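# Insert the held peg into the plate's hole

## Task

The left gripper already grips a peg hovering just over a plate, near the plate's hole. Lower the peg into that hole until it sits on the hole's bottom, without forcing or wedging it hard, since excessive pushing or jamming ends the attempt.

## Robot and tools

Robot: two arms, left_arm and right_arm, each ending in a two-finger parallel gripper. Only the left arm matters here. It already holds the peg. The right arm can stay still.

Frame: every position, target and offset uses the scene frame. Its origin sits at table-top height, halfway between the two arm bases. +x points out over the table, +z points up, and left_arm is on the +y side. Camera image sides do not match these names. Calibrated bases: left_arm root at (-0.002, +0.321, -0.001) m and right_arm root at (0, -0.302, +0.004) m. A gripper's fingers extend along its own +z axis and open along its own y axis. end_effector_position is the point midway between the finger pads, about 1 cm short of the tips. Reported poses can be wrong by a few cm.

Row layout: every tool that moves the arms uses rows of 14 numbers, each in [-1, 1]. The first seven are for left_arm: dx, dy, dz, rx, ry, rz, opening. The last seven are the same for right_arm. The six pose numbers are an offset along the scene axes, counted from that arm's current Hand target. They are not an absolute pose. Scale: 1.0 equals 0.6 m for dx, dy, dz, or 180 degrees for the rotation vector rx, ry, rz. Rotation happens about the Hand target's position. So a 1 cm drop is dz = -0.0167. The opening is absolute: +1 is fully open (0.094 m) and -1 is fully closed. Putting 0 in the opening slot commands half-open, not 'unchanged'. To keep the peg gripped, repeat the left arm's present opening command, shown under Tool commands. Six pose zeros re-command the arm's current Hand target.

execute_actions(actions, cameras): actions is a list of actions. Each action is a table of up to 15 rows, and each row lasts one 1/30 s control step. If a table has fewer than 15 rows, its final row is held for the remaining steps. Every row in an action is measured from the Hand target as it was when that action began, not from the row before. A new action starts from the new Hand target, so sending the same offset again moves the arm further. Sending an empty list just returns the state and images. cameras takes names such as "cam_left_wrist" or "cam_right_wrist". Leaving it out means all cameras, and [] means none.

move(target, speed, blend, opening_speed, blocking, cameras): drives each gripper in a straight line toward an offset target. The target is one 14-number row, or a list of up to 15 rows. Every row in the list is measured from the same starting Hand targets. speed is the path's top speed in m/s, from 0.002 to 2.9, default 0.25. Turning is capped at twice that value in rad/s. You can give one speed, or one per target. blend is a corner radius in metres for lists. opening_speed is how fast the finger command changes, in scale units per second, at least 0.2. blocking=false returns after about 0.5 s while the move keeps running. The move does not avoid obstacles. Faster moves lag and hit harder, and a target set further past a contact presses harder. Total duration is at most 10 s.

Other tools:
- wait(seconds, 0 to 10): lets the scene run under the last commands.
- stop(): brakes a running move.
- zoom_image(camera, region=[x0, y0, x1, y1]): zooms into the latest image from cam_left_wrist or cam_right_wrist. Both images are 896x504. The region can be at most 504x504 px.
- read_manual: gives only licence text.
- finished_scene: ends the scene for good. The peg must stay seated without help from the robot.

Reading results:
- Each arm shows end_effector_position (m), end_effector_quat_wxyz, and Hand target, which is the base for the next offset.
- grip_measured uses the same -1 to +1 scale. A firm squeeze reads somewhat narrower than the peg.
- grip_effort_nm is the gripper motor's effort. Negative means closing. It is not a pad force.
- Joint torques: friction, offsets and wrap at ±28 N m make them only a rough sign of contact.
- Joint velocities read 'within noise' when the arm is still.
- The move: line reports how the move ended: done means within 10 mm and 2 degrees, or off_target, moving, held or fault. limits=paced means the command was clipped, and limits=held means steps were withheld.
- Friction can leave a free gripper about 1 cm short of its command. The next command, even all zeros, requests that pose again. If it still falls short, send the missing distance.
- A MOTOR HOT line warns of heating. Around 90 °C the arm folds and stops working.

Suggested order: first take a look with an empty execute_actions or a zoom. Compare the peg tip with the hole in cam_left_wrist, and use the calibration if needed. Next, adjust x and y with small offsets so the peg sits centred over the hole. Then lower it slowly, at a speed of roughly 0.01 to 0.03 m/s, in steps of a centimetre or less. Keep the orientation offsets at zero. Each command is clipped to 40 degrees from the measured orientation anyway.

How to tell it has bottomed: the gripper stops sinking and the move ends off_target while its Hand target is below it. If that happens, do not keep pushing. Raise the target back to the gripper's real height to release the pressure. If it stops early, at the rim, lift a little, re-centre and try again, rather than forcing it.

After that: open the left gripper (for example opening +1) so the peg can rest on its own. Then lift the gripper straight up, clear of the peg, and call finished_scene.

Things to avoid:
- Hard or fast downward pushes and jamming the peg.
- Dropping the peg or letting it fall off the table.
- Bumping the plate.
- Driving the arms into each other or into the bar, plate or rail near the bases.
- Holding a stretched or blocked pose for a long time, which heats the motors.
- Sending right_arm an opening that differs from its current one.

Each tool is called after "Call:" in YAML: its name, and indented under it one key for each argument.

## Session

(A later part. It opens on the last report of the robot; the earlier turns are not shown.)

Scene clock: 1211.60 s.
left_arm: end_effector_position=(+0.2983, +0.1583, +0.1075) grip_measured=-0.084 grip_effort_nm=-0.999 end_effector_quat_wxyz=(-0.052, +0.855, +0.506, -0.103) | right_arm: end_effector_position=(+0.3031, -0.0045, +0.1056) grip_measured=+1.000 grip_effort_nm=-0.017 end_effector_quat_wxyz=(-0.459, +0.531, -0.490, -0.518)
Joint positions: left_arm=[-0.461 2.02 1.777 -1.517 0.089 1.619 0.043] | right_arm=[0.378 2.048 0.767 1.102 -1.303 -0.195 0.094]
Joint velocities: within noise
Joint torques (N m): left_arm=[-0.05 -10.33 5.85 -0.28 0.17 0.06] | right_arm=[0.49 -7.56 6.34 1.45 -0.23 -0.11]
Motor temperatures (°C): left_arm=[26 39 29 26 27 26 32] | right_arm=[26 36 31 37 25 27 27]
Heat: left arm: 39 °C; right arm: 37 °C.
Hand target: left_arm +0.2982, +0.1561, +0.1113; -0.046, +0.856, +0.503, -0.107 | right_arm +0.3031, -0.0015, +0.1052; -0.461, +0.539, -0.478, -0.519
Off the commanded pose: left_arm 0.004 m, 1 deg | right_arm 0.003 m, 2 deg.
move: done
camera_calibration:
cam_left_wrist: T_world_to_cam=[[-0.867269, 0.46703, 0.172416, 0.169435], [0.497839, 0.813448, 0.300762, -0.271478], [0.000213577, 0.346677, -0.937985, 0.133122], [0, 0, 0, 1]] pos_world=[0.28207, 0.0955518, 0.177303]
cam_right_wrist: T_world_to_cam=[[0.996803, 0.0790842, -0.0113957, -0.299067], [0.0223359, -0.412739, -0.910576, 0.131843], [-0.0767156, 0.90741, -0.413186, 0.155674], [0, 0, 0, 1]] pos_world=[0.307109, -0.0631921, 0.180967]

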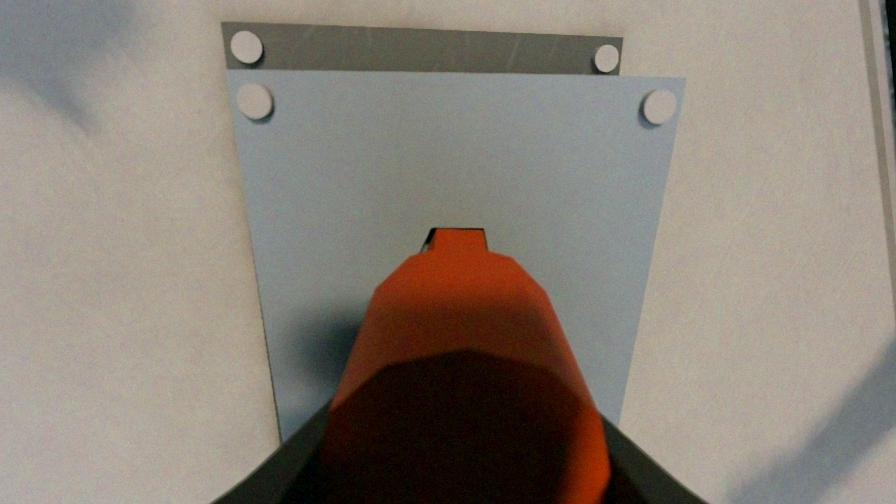

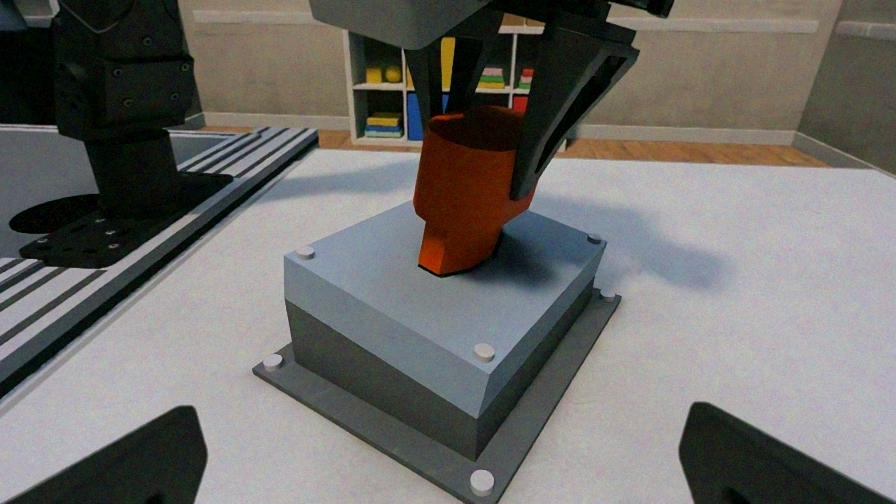

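Call:
execute_actions:
  actions: []

Call:
zoom_image:
  camera: "cam_left_wrist"
  region: [400, 190, 520, 270]

Call:
zoom_image:
  camera: "cam_right_wrist"
  region: [395, 190, 525, 290]

Scene clock: 1233.30 s.
left_arm: end_effector_position=(+0.2983, +0.1583, +0.1075) grip_measured=-0.084 grip_effort_nm=-0.989 end_effector_quat_wxyz=(-0.052, +0.855, +0.506, -0.103) | right_arm: end_effector_position=(+0.3031, -0.0045, +0.1056) grip_measured=+1.000 grip_effort_nm=-0.012 end_effector_quat_wxyz=(-0.459, +0.531, -0.490, -0.518)
Joint positions: left_arm=[-0.461 2.02 1.777 -1.517 0.089 1.619 0.043] | right_arm=[0.378 2.048 0.767 1.102 -1.303 -0.195 0.094]
Joint velocities: within noise
Joint torques (N m): left_arm=[0.02 -10.45 5.83 -0.31 0.18 0.07] | right_arm=[0.5 -7.57 6.32 1.46 -0.23 -0.11]
Motor temperatures (°C): left_arm=[26 39 29 26 27 26 32] | right_arm=[26 36 31 37 25 27 27]
Heat: left arm: 39 °C; right arm: 37 °C.
Hand target: left_arm +0.2982, +0.1561, +0.1113; -0.046, +0.856, +0.503, -0.107 | right_arm +0.3031, -0.0015, +0.1052; -0.461, +0.539, -0.478, -0.519
Tool commands: left_gripper/opening=-1.0 right_gripper/opening=+1.0
Off the commanded pose: left_arm 0.004 m, 1 deg | right_arm 0.003 m, 2 deg.
camera_calibration:
cam_left_wrist: T_world_to_cam=[[-0.867269, 0.46703, 0.172416, 0.169435], [0.497839, 0.813448, 0.300762, -0.271478], [0.000213577, 0.346677, -0.937985, 0.133122], [0, 0, 0, 1]] pos_world=[0.28207, 0.0955518, 0.177303]
cam_right_wrist: T_world_to_cam=[[0.996803, 0.0790842, -0.0113957, -0.299067], [0.0223359, -0.412739, -0.910576, 0.131843], [-0.0767156, 0.90741, -0.413186, 0.155674], [0, 0, 0, 1]] pos_world=[0.307109, -0.0631921, 0.180967]

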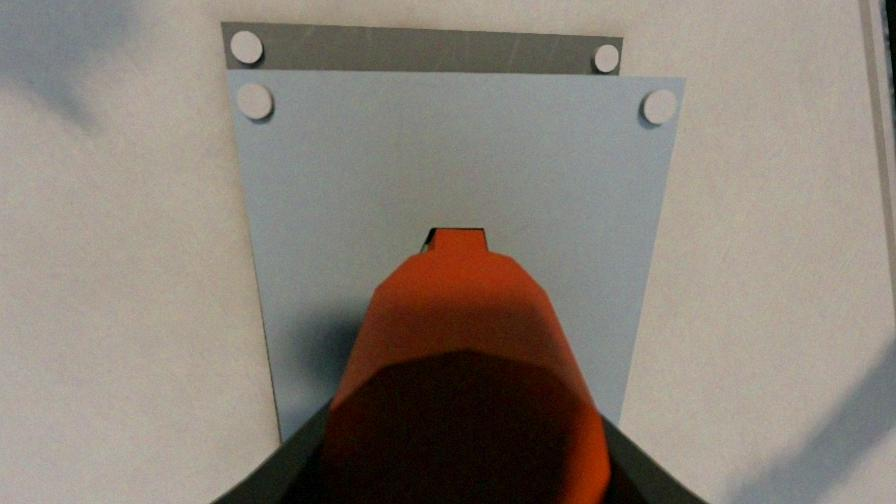

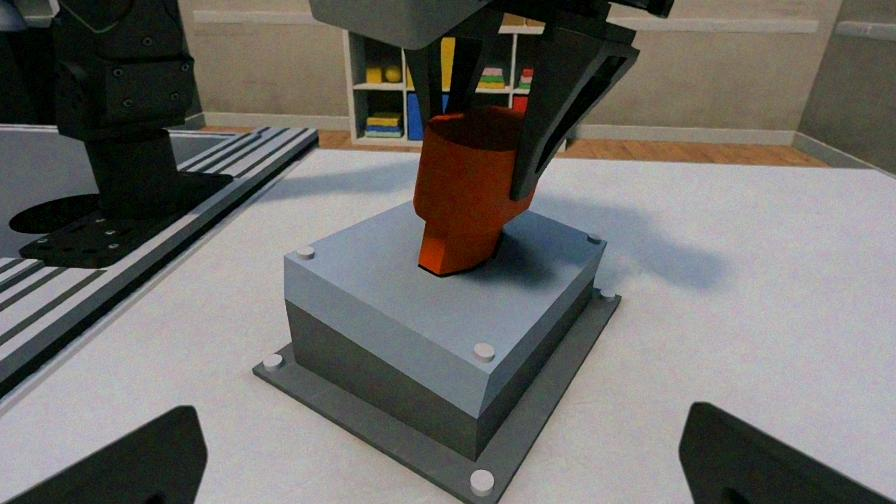

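Scaled by 4.200 from the camera's 896x504 image, which has a finer 1280x720 frame.

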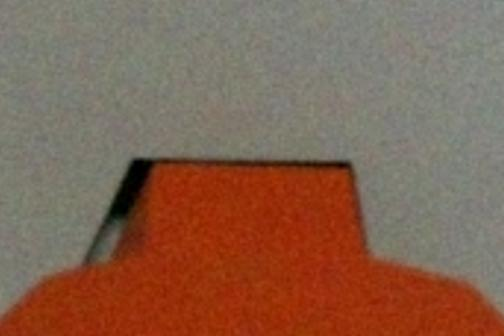

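Scaled by 3.877 from the camera's 896x504 image, which has a finer 1280x720 frame.

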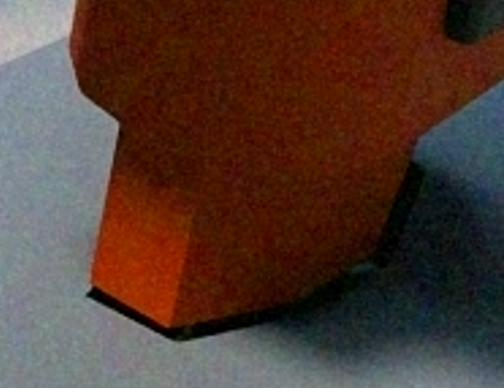

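Call:
move:
  target: [0.0016, 0.00292, -0.0002, 0.002185, -0.001228, -0.000461, -1.0, 0, 0, 0, 0, 0, 0, 1.0]
  speed: 0.05
  cameras: ["cam_left_wrist", "cam_right_wrist"]

Call:
zoom_image:
  camera: "cam_left_wrist"
  region: [400, 190, 520, 270]

Call:
zoom_image:
  camera: "cam_right_wrist"
  region: [395, 190, 525, 290]

Scene clock: 1272.47 s.
left_arm: end_effector_position=(+0.2983, +0.1583, +0.1075) grip_measured=-0.084 grip_effort_nm=-0.994 end_effector_quat_wxyz=(-0.052, +0.855, +0.505, -0.103) | right_arm: end_effector_position=(+0.3031, -0.0045, +0.1056) grip_measured=+1.000 grip_effort_nm=-0.012 end_effector_quat_wxyz=(-0.459, +0.531, -0.490, -0.518)
Joint positions: left_arm=[-0.461 2.02 1.777 -1.517 0.089 1.62 0.043] | right_arm=[0.378 2.048 0.767 1.102 -1.303 -0.195 0.094]
Joint velocities: within noise
Joint torques (N m): left_arm=[0.13 -10.36 5.94 -0.29 0.11 0.06] | right_arm=[0.49 -7.56 6.34 1.46 -0.24 -0.11]
Motor temperatures (°C): left_arm=[26 39 29 26 27 26 33] | right_arm=[26 36 31 37 25 27 27]
Heat: left arm: 39 °C; right arm: 37 °C.
Hand target: left_arm +0.2992, +0.1578, +0.1111; -0.048, +0.857, +0.503, -0.104 | right_arm +0.3031, -0.0015, +0.1052; -0.461, +0.539, -0.478, -0.519
Off the commanded pose: left_arm 0.004 m, 1 deg | right_arm 0.003 m, 2 deg.
move: done
camera_calibration:
cam_left_wrist: T_world_to_cam=[[-0.866745, 0.468051, 0.172281, 0.169129], [0.498751, 0.812975, 0.300533, -0.271599], [0.000604496, 0.34641, -0.938083, 0.133055], [0, 0, 0, 1]] pos_world=[0.281971, 0.0955503, 0.177303]
cam_right_wrist: T_world_to_cam=[[0.996803, 0.0790842, -0.0113957, -0.299067], [0.0223359, -0.412739, -0.910576, 0.131843], [-0.0767156, 0.90741, -0.413186, 0.155674], [0, 0, 0, 1]] pos_world=[0.307109, -0.0631921, 0.180967]

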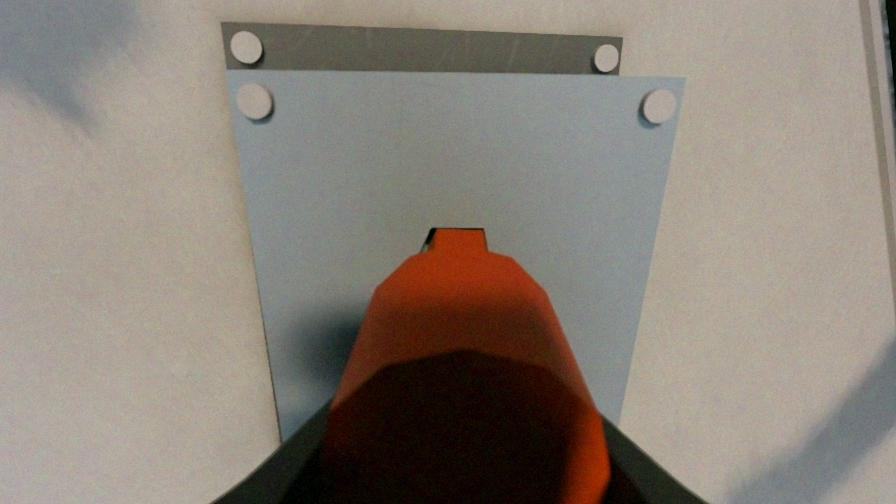

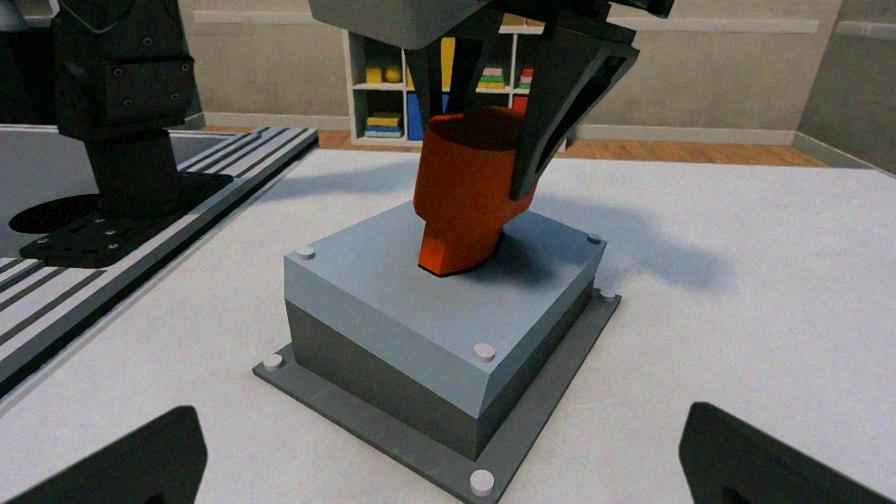

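Scaled by 4.200 from the camera's 896x504 image, which has a finer 1280x720 frame.

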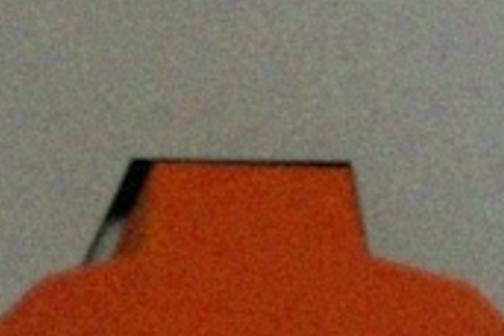

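Scaled by 3.877 from the camera's 896x504 image, which has a finer 1280x720 frame.

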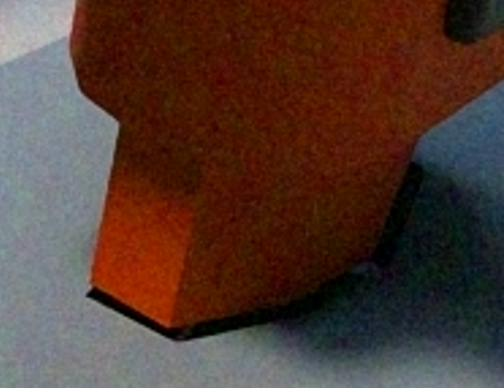

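Call:
move:
  target: [0.0024, 0.00438, -0.0003, 0.003277, -0.00184, -0.00069, -1.0, 0, 0, 0, 0, 0, 0, 1.0]
  speed: 0.05
  cameras: ["cam_left_wrist", "cam_right_wrist"]

Call:
zoom_image:
  camera: "cam_left_wrist"
  region: [400, 190, 520, 270]

Call:
zoom_image:
  camera: "cam_right_wrist"
  region: [395, 190, 525, 290]

Scene clock: 1282.43 s.
left_arm: end_effector_position=(+0.2991, +0.1601, +0.1072) grip_measured=-0.084 grip_effort_nm=-0.984 end_effector_quat_wxyz=(-0.055, +0.856, +0.504, -0.099) | right_arm: end_effector_position=(+0.3031, -0.0045, +0.1056) grip_measured=+1.000 grip_effort_nm=-0.012 end_effector_quat_wxyz=(-0.459, +0.531, -0.490, -0.518)
Joint positions: left_arm=[-0.461 2.02 1.777 -1.517 0.078 1.622 0.043] | right_arm=[0.378 2.048 0.767 1.102 -1.303 -0.195 0.094]
Joint velocities: within noise
Joint torques (N m): left_arm=[0.28 -10.3 6.04 -0.29 0.12 0.06] | right_arm=[0.47 -7.54 6.34 1.46 -0.23 -0.11]
Motor temperatures (°C): left_arm=[26 39 29 26 27 26 33] | right_arm=[26 36 31 37 25 27 27]
Heat: left arm: 39 °C; right arm: 37 °C.
Hand target: left_arm +0.3006, +0.1605, +0.1110; -0.051, +0.857, +0.503, -0.098 | right_arm +0.3031, -0.0015, +0.1052; -0.461, +0.539, -0.478, -0.519
Off the commanded pose: left_arm 0.004 m, 1 deg | right_arm 0.003 m, 2 deg.
move: done
camera_calibration:
cam_left_wrist: T_world_to_cam=[[-0.865491, 0.47032, 0.172409, 0.168303], [0.500877, 0.807805, 0.310761, -0.274318], [0.00688438, 0.355316, -0.934721, 0.12858], [0, 0, 0, 1]] pos_world=[0.282179, 0.0967525, 0.176417]
cam_right_wrist: T_world_to_cam=[[0.996803, 0.0790842, -0.0113957, -0.299067], [0.0223359, -0.412739, -0.910576, 0.131843], [-0.0767156, 0.90741, -0.413186, 0.155674], [0, 0, 0, 1]] pos_world=[0.307109, -0.0631921, 0.180967]

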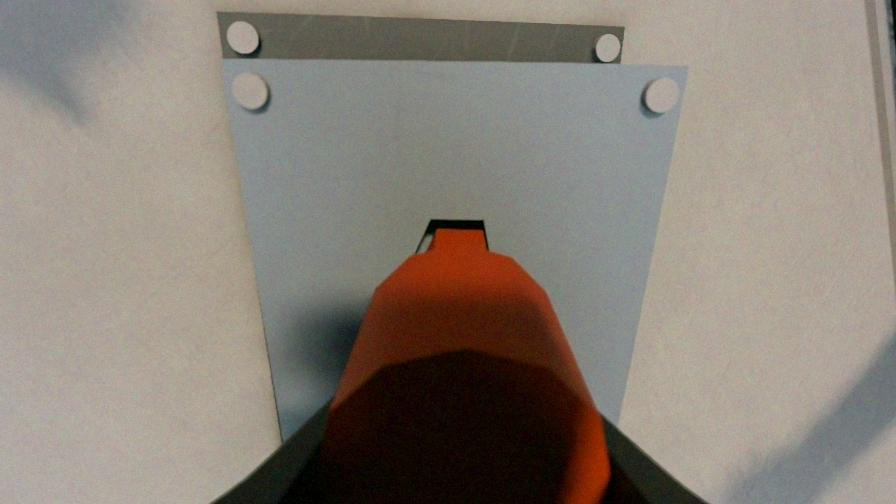

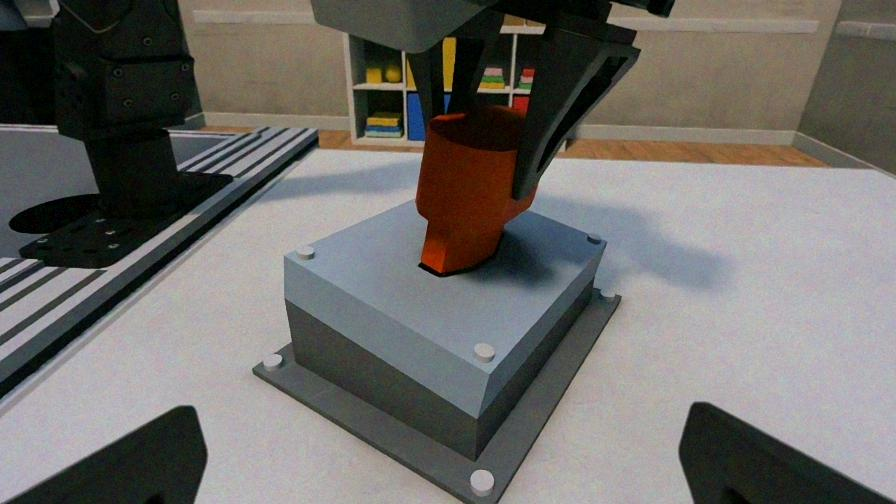

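Scaled by 4.200 from the camera's 896x504 image, which has a finer 1280x720 frame.

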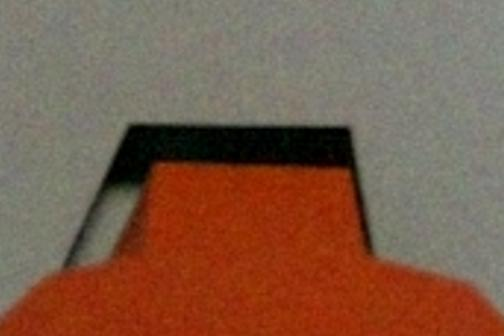

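Scaled by 3.877 from the camera's 896x504 image, which has a finer 1280x720 frame.

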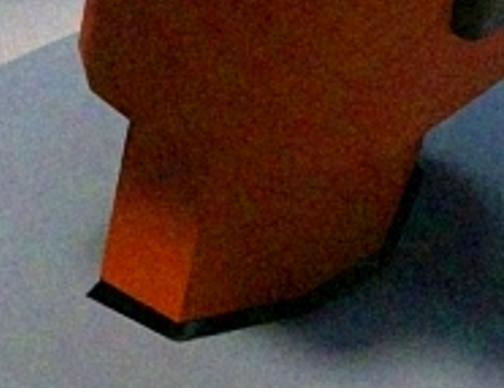

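Call:
move:
  target: [-0.00454, -0.00797, 0, 0, 0, 0, -1.0, 0, 0, 0, 0, 0, 0, 1.0]
  speed: 0.02
  cameras: ["cam_left_wrist", "cam_right_wrist"]

Call:
zoom_image:
  camera: "cam_left_wrist"
  region: [400, 190, 520, 270]

Scene clock: 1294.33 s.
left_arm: end_effector_position=(+0.2992, +0.1603, +0.1072) grip_measured=-0.084 grip_effort_nm=-0.999 end_effector_quat_wxyz=(-0.055, +0.856, +0.505, -0.098) | right_arm: end_effector_position=(+0.3031, -0.0045, +0.1056) grip_measured=+1.000 grip_effort_nm=-0.007 end_effector_quat_wxyz=(-0.459, +0.531, -0.490, -0.518)
Joint positions: left_arm=[-0.461 2.02 1.777 -1.517 0.077 1.62 0.043] | right_arm=[0.378 2.048 0.767 1.102 -1.303 -0.195 0.094]
Joint velocities: within noise
Joint torques (N m): left_arm=[-0.72 -10.47 5.74 -0.26 0.11 -0.01] | right_arm=[0.49 -7.57 6.35 1.46 -0.24 -0.11]
Motor temperatures (°C): left_arm=[26 39 29 26 27 26 33] | right_arm=[26 36 31 37 25 27 27]
Heat: left arm: 39 °C; right arm: 37 °C.
Hand target: left_arm +0.2979, +0.1557, +0.1110; -0.051, +0.857, +0.503, -0.098 | right_arm +0.3031, -0.0015, +0.1052; -0.461, +0.539, -0.478, -0.519
Off the commanded pose: left_arm 0.006 m, 1 deg | right_arm 0.003 m, 2 deg.
move: done
camera_calibration:
cam_left_wrist: T_world_to_cam=[[-0.866538, 0.46831, 0.17262, 0.168943], [0.499069, 0.808488, 0.311894, -0.274144], [0.00650172, 0.356417, -0.934304, 0.128414], [0, 0, 0, 1]] pos_world=[0.282377, 0.0967558, 0.176318]
cam_right_wrist: T_world_to_cam=[[0.996803, 0.0790842, -0.0113957, -0.299067], [0.0223359, -0.412739, -0.910576, 0.131843], [-0.0767156, 0.90741, -0.413186, 0.155674], [0, 0, 0, 1]] pos_world=[0.307109, -0.0631921, 0.180967]

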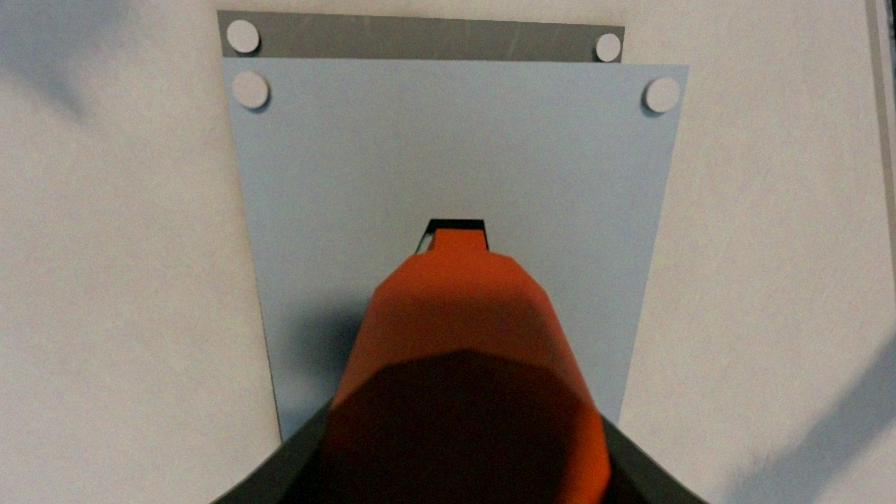

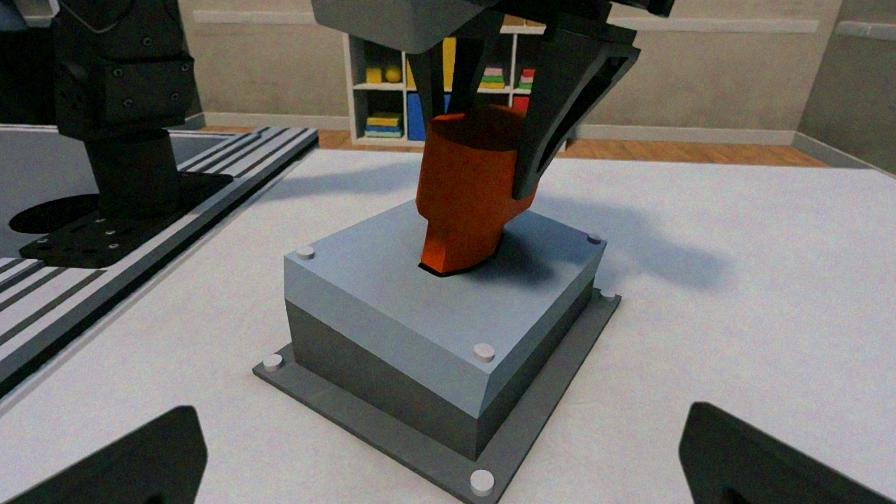

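Scaled by 4.200 from the camera's 896x504 image, which has a finer 1280x720 frame.

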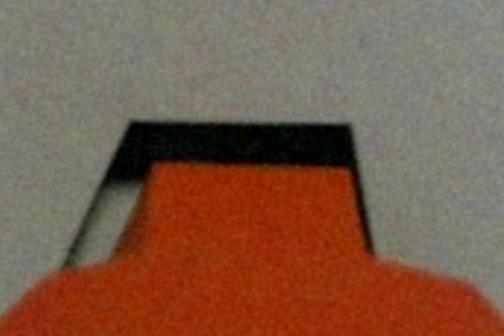

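Call:
move:
  target: [-0.00150, -0.00264, 0, 0, 0, 0, -1.0, 0, 0, 0, 0, 0, 0, 1.0]
  speed: 0.02
  cameras: ["cam_left_wrist", "cam_right_wrist"]

Call:
zoom_image:
  camera: "cam_left_wrist"
  region: [400, 190, 520, 270]

Scene clock: 1301.03 s.
left_arm: end_effector_position=(+0.2985, +0.1590, +0.1073) grip_measured=-0.084 grip_effort_nm=-0.999 end_effector_quat_wxyz=(-0.056, +0.856, +0.505, -0.098) | right_arm: end_effector_position=(+0.3031, -0.0045, +0.1056) grip_measured=+1.000 grip_effort_nm=-0.012 end_effector_quat_wxyz=(-0.459, +0.531, -0.490, -0.518)
Joint positions: left_arm=[-0.465 2.02 1.777 -1.517 0.077 1.615 0.043] | right_arm=[0.378 2.048 0.767 1.102 -1.303 -0.195 0.094]
Joint velocities: within noise
Joint torques (N m): left_arm=[-0.88 -10.48 5.63 -0.23 0.11 -0.07] | right_arm=[0.49 -7.58 6.34 1.46 -0.23 -0.11]
Motor temperatures (°C): left_arm=[26 39 29 26 27 26 33] | right_arm=[26 36 31 37 25 27 27]
Heat: left arm: 39 °C; right arm: 37 °C.
Hand target: left_arm +0.2970, +0.1542, +0.1110; -0.051, +0.857, +0.503, -0.098 | right_arm +0.3031, -0.0015, +0.1052; -0.461, +0.539, -0.478, -0.519
Off the commanded pose: left_arm 0.006 m, 1 deg | right_arm 0.003 m, 2 deg.
move: done
camera_calibration:
cam_left_wrist: T_world_to_cam=[[-0.866838, 0.467578, 0.173096, 0.169118], [0.498549, 0.808466, 0.312779, -0.272772], [0.00630675, 0.357426, -0.93392, 0.128679], [0, 0, 0, 1]] pos_world=[0.281777, 0.0954574, 0.176219]
cam_right_wrist: T_world_to_cam=[[0.996803, 0.0790842, -0.0113957, -0.299067], [0.0223359, -0.412739, -0.910576, 0.131843], [-0.0767156, 0.90741, -0.413186, 0.155674], [0, 0, 0, 1]] pos_world=[0.307109, -0.0631921, 0.180967]

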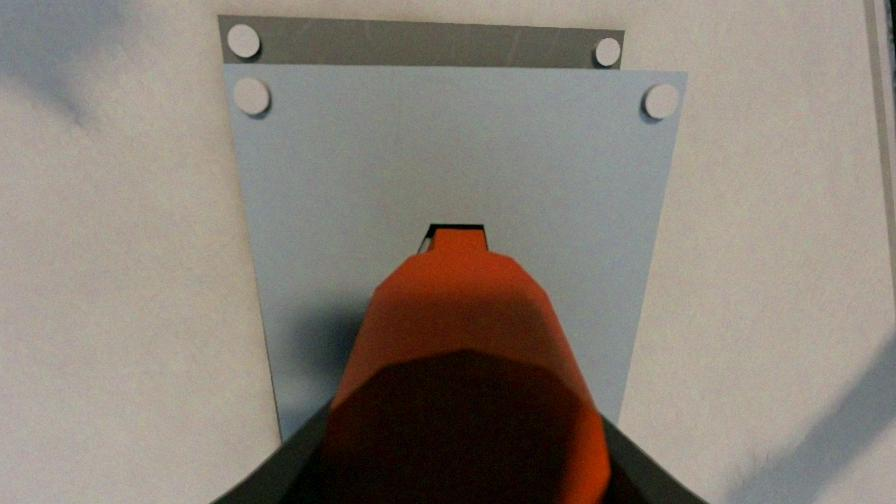

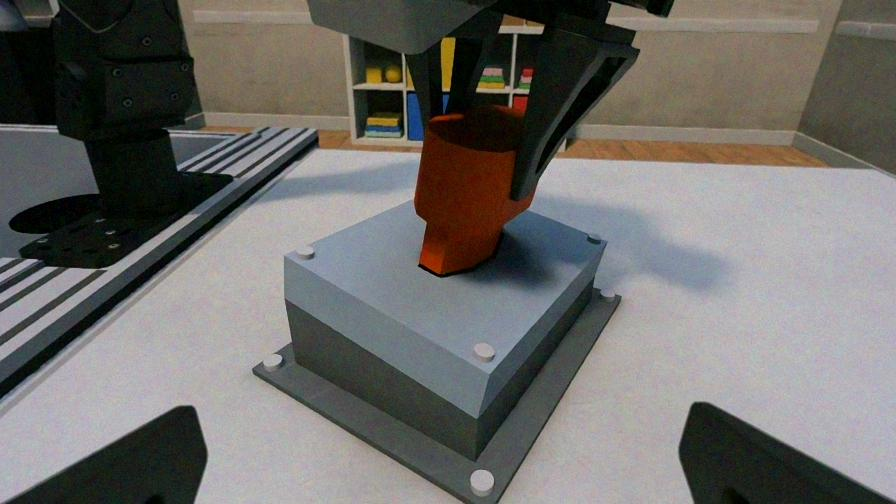

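Scaled by 4.200 from the camera's 896x504 image, which has a finer 1280x720 frame.

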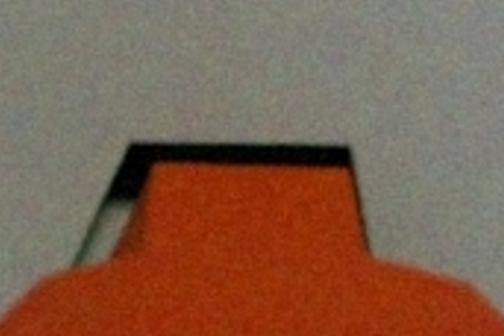

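Call:
zoom_image:
  camera: "cam_right_wrist"
  region: [395, 220, 475, 290]

Call:
zoom_image:
  camera: "cam_left_wrist"
  region: [415, 210, 505, 260]

Scaled by 6.300 from the camera's 896x504 image, which has a finer 1280x720 frame.

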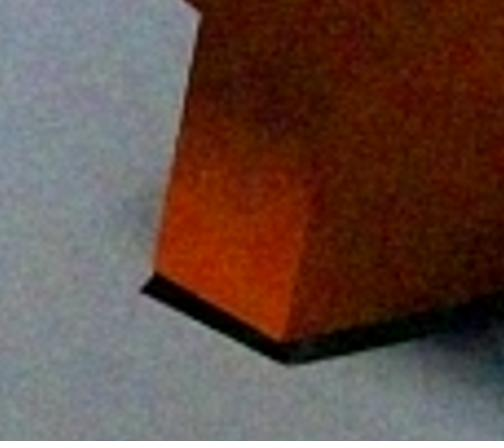

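Scaled by 5.600 from the camera's 896x504 image, which has a finer 1280x720 frame.

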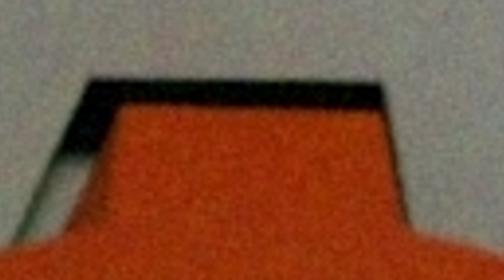

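Call:
move:
  target: [0.00141, 0.00258, -0.00655, 0, 0, 0, -1.0, 0, 0, 0, 0, 0, 0, 1.0]
  speed: 0.015
  cameras: ["cam_left_wrist", "cam_right_wrist"]

Call:
zoom_image:
  camera: "cam_left_wrist"
  region: [415, 210, 505, 260]

Call:
zoom_image:
  camera: "cam_right_wrist"
  region: [395, 220, 475, 290]

Scene clock: 1357.53 s.
left_arm: end_effector_position=(+0.3005, +0.1580, +0.1068) grip_measured=-0.084 grip_effort_nm=-0.999 end_effector_quat_wxyz=(-0.052, +0.856, +0.506, -0.095) | right_arm: end_effector_position=(+0.3031, -0.0045, +0.1056) grip_measured=+1.000 grip_effort_nm=-0.007 end_effector_quat_wxyz=(-0.459, +0.531, -0.490, -0.518)
Joint positions: left_arm=[-0.465 2.02 1.777 -1.508 0.077 1.614 0.043] | right_arm=[0.378 2.048 0.767 1.102 -1.303 -0.195 0.094]
Joint velocities: within noise
Joint torques (N m): left_arm=[-0.4 -10.54 4.62 -0.2 0.11 0] | right_arm=[0.49 -7.54 6.31 1.46 -0.24 -0.11]
Motor temperatures (°C): left_arm=[26 39 29 26 27 26 33] | right_arm=[26 36 31 37 25 27 27]
Heat: left arm: 39 °C; right arm: 37 °C.
Hand target: left_arm +0.2979, +0.1557, +0.1070; -0.051, +0.857, +0.503, -0.098 | right_arm +0.3031, -0.0015, +0.1052; -0.461, +0.539, -0.478, -0.519
Off the commanded pose: left_arm 0.004 m, 0 deg | right_arm 0.003 m, 2 deg.
move: done
camera_calibration:
cam_left_wrist: T_world_to_cam=[[-0.868515, 0.467715, 0.164085, 0.172763], [0.495472, 0.810056, 0.313554, -0.272228], [0.0137364, 0.353626, -0.935286, 0.127143], [0, 0, 0, 1]] pos_world=[0.283183, 0.094755, 0.175926]
cam_right_wrist: T_world_to_cam=[[0.996803, 0.0790842, -0.0113957, -0.299067], [0.0223359, -0.412739, -0.910576, 0.131843], [-0.0767156, 0.90741, -0.413186, 0.155674], [0, 0, 0, 1]] pos_world=[0.307109, -0.0631921, 0.180967]

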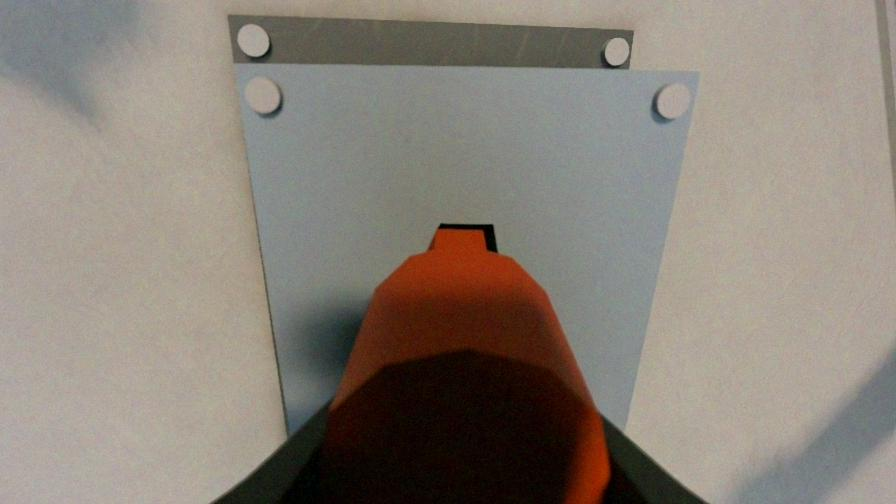

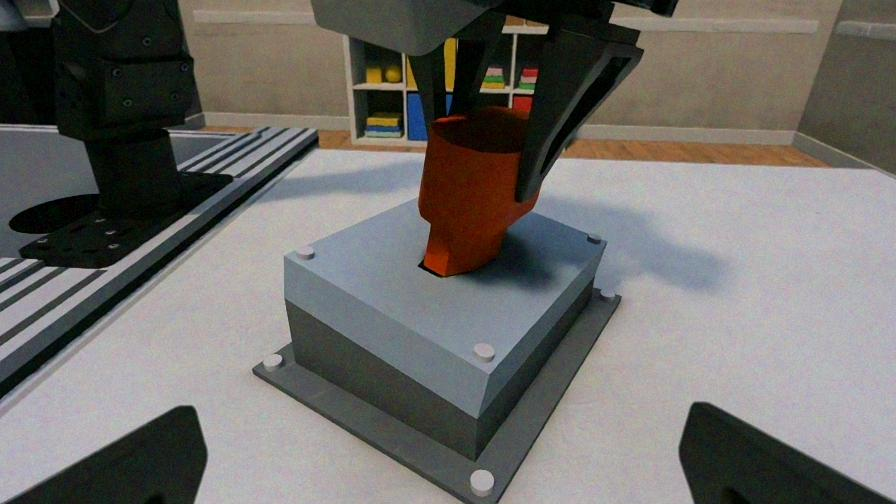

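Scaled by 5.600 from the camera's 896x504 image, which has a finer 1280x720 frame.

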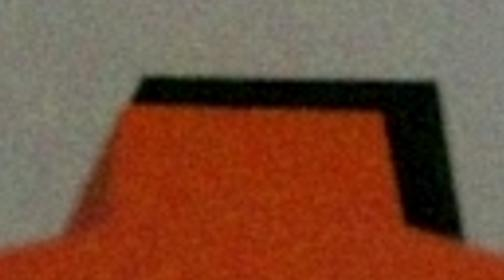

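Scaled by 6.300 from the camera's 896x504 image, which has a finer 1280x720 frame.

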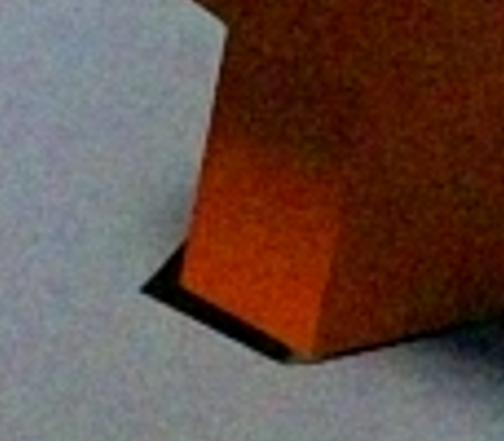

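Call:
move:
  target:
    - [0.003, -0.0005, 0.01638, 0, 0, 0, -1.0, 0, 0, 0, 0, 0, 0, 1.0]
    - [0.0003, -0.00005, 0.001638, 0, 0, 0, -1.0, 0, 0, 0, 0, 0, 0, 1.0]
  speed: [0.02, 0.012]
  cameras: ["cam_left_wrist", "cam_right_wrist"]

Call:
zoom_image:
  camera: "cam_left_wrist"
  region: [415, 210, 505, 260]

Call:
zoom_image:
  camera: "cam_right_wrist"
  region: [395, 220, 475, 290]

Scene clock: 1398.33 s.
left_arm: end_effector_position=(+0.2996, +0.1585, +0.1070) grip_measured=-0.084 grip_effort_nm=-0.989 end_effector_quat_wxyz=(-0.054, +0.856, +0.505, -0.097) | right_arm: end_effector_position=(+0.3031, -0.0045, +0.1056) grip_measured=+1.000 grip_effort_nm=-0.007 end_effector_quat_wxyz=(-0.459, +0.531, -0.490, -0.518)
Joint positions: left_arm=[-0.465 2.02 1.777 -1.512 0.077 1.614 0.043] | right_arm=[0.378 2.048 0.767 1.102 -1.303 -0.195 0.094]
Joint velocities: within noise
Joint torques (N m): left_arm=[-0.44 -10.43 5 -0.2 0.11 0.02] | right_arm=[0.51 -7.58 6.34 1.45 -0.23 -0.11]
Motor temperatures (°C): left_arm=[26 39 29 26 27 26 33] | right_arm=[26 36 31 37 25 27 27]
Heat: left arm: 39 °C; right arm: 37 °C.
Hand target: left_arm +0.2980, +0.1557, +0.1080; -0.051, +0.857, +0.503, -0.098 | right_arm +0.3031, -0.0015, +0.1052; -0.461, +0.539, -0.478, -0.519
Off the commanded pose: left_arm 0.003 m, 1 deg | right_arm 0.003 m, 2 deg.
move: done
camera_calibration:
cam_left_wrist: T_world_to_cam=[[-0.867817, 0.467548, 0.168203, 0.17116], [0.496777, 0.809372, 0.313256, -0.272487], [0.0103235, 0.355408, -0.934654, 0.127913], [0, 0, 0, 1]] pos_world=[0.28258, 0.0950563, 0.176123]
cam_right_wrist: T_world_to_cam=[[0.996803, 0.0790842, -0.0113957, -0.299067], [0.0223359, -0.412739, -0.910576, 0.131843], [-0.0767156, 0.90741, -0.413186, 0.155674], [0, 0, 0, 1]] pos_world=[0.307109, -0.0631921, 0.180967]

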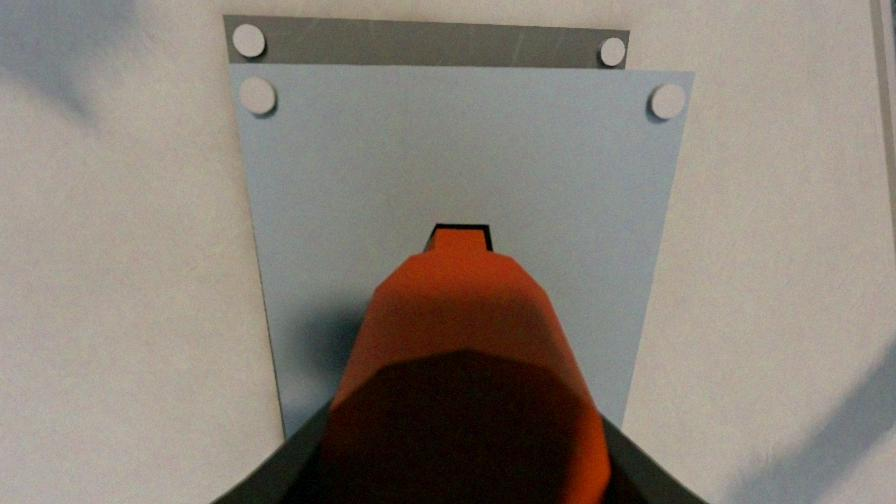

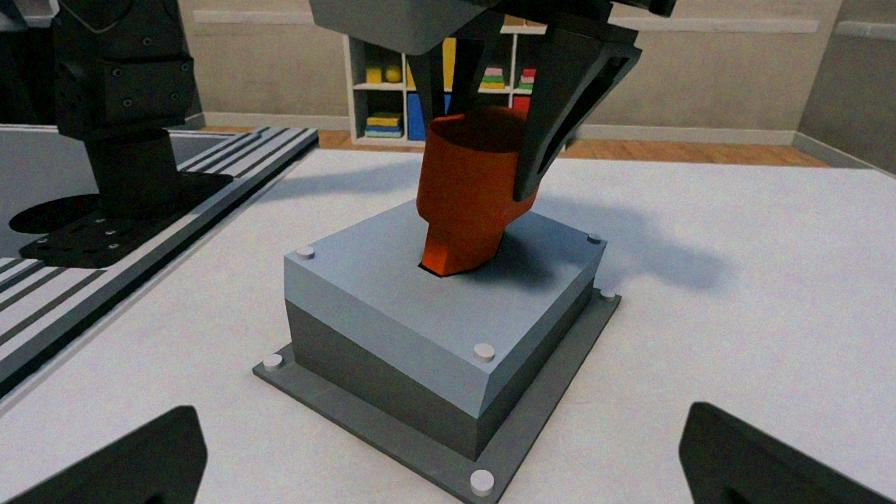

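Scaled by 5.600 from the camera's 896x504 image, which has a finer 1280x720 frame.

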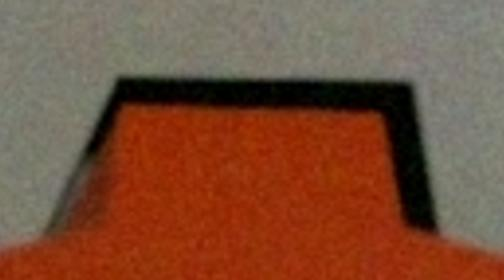

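Scaled by 6.300 from the camera's 896x504 image, which has a finer 1280x720 frame.

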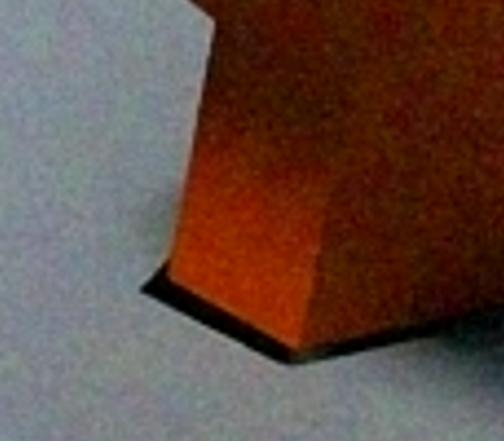

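Call:
move:
  target:
    - [0.006, -0.001, 0.03277, 0, 0, 0, -1.0, 0, 0, 0, 0, 0, 0, 1.0]
    - [0.0, 0.0, 0.0, 0, 0, 0, -1.0, 0, 0, 0, 0, 0, 0, 1.0]
  speed: [0.03, 0.015]
  cameras: ["cam_left_wrist", "cam_right_wrist"]

Call:
zoom_image:
  camera: "cam_left_wrist"
  region: [415, 210, 505, 260]

Call:
zoom_image:
  camera: "cam_right_wrist"
  region: [395, 220, 475, 290]

Scene clock: 1457.83 s.
left_arm: end_effector_position=(+0.3017, +0.1575, +0.1091) grip_measured=-0.084 grip_effort_nm=-0.994 end_effector_quat_wxyz=(-0.050, +0.856, +0.506, -0.094) | right_arm: end_effector_position=(+0.3031, -0.0045, +0.1056) grip_measured=+1.000 grip_effort_nm=-0.017 end_effector_quat_wxyz=(-0.459, +0.531, -0.490, -0.518)
Joint positions: left_arm=[-0.465 2.02 1.787 -1.512 0.077 1.614 0.043] | right_arm=[0.378 2.048 0.767 1.102 -1.303 -0.195 0.094]
Joint velocities: within noise
Joint torques (N m): left_arm=[-0.4 -10.44 4.23 -0.14 0.14 0.02] | right_arm=[0.5 -7.54 6.35 1.46 -0.24 -0.11]
Motor temperatures (°C): left_arm=[26 39 29 26 27 26 33] | right_arm=[26 36 31 37 25 27 27]
Heat: left arm: 39 °C; right arm: 37 °C.
Hand target: left_arm +0.2981, +0.1557, +0.1080; -0.051, +0.857, +0.503, -0.098 | right_arm +0.3031, -0.0015, +0.1052; -0.461, +0.539, -0.478, -0.519
Off the commanded pose: left_arm 0.004 m, 1 deg | right_arm 0.003 m, 2 deg.
move: done
camera_calibration:
cam_left_wrist: T_world_to_cam=[[-0.869327, 0.468015, 0.158848, 0.174494], [0.493905, 0.810844, 0.313991, -0.27278], [0.0181512, 0.351417, -0.936043, 0.128516], [0, 0, 0, 1]] pos_world=[0.284086, 0.0943533, 0.178229]
cam_right_wrist: T_world_to_cam=[[0.996803, 0.0790842, -0.0113957, -0.299067], [0.0223359, -0.412739, -0.910576, 0.131843], [-0.0767156, 0.90741, -0.413186, 0.155674], [0, 0, 0, 1]] pos_world=[0.307109, -0.0631921, 0.180967]

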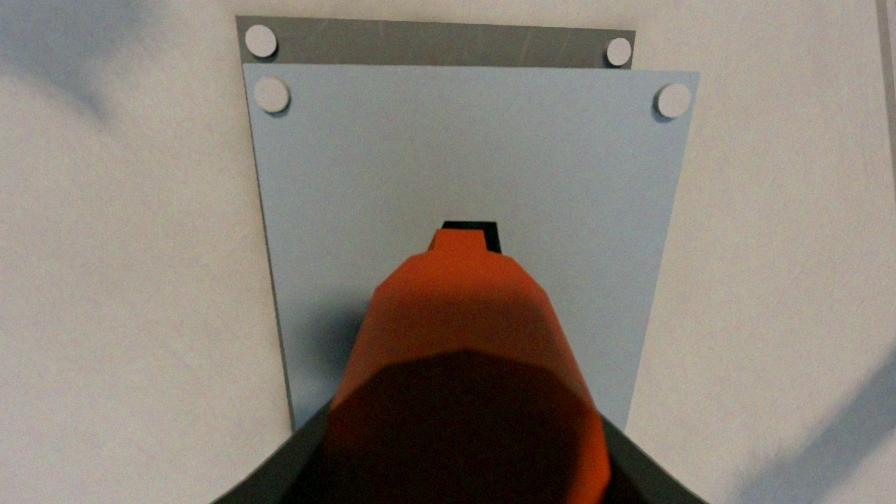

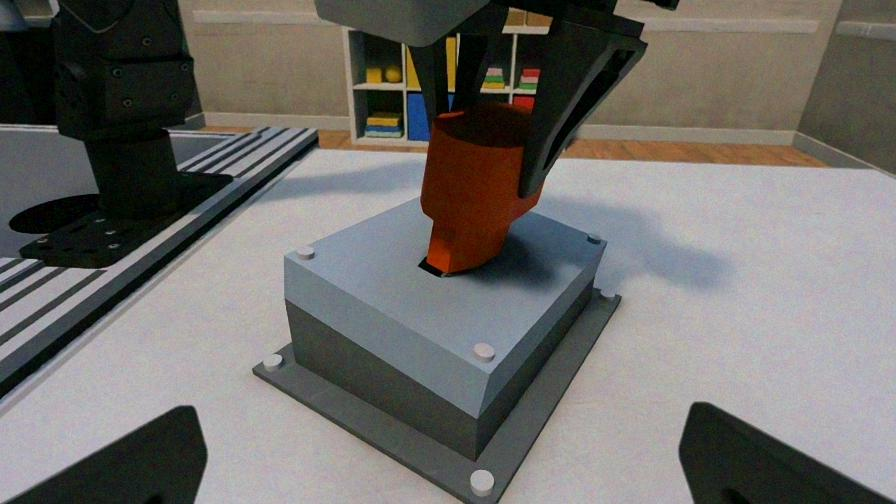

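Scaled by 5.600 from the camera's 896x504 image, which has a finer 1280x720 frame.

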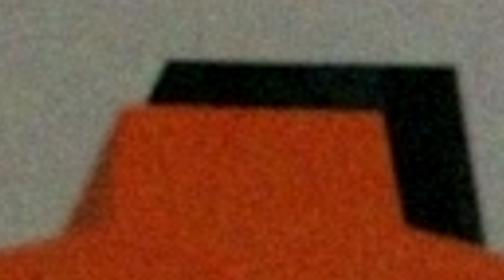

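Scaled by 6.300 from the camera's 896x504 image, which has a finer 1280x720 frame.

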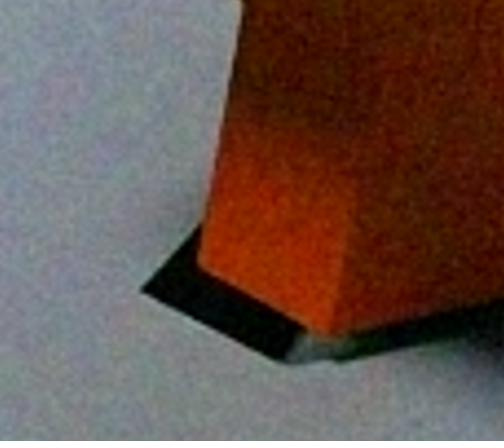

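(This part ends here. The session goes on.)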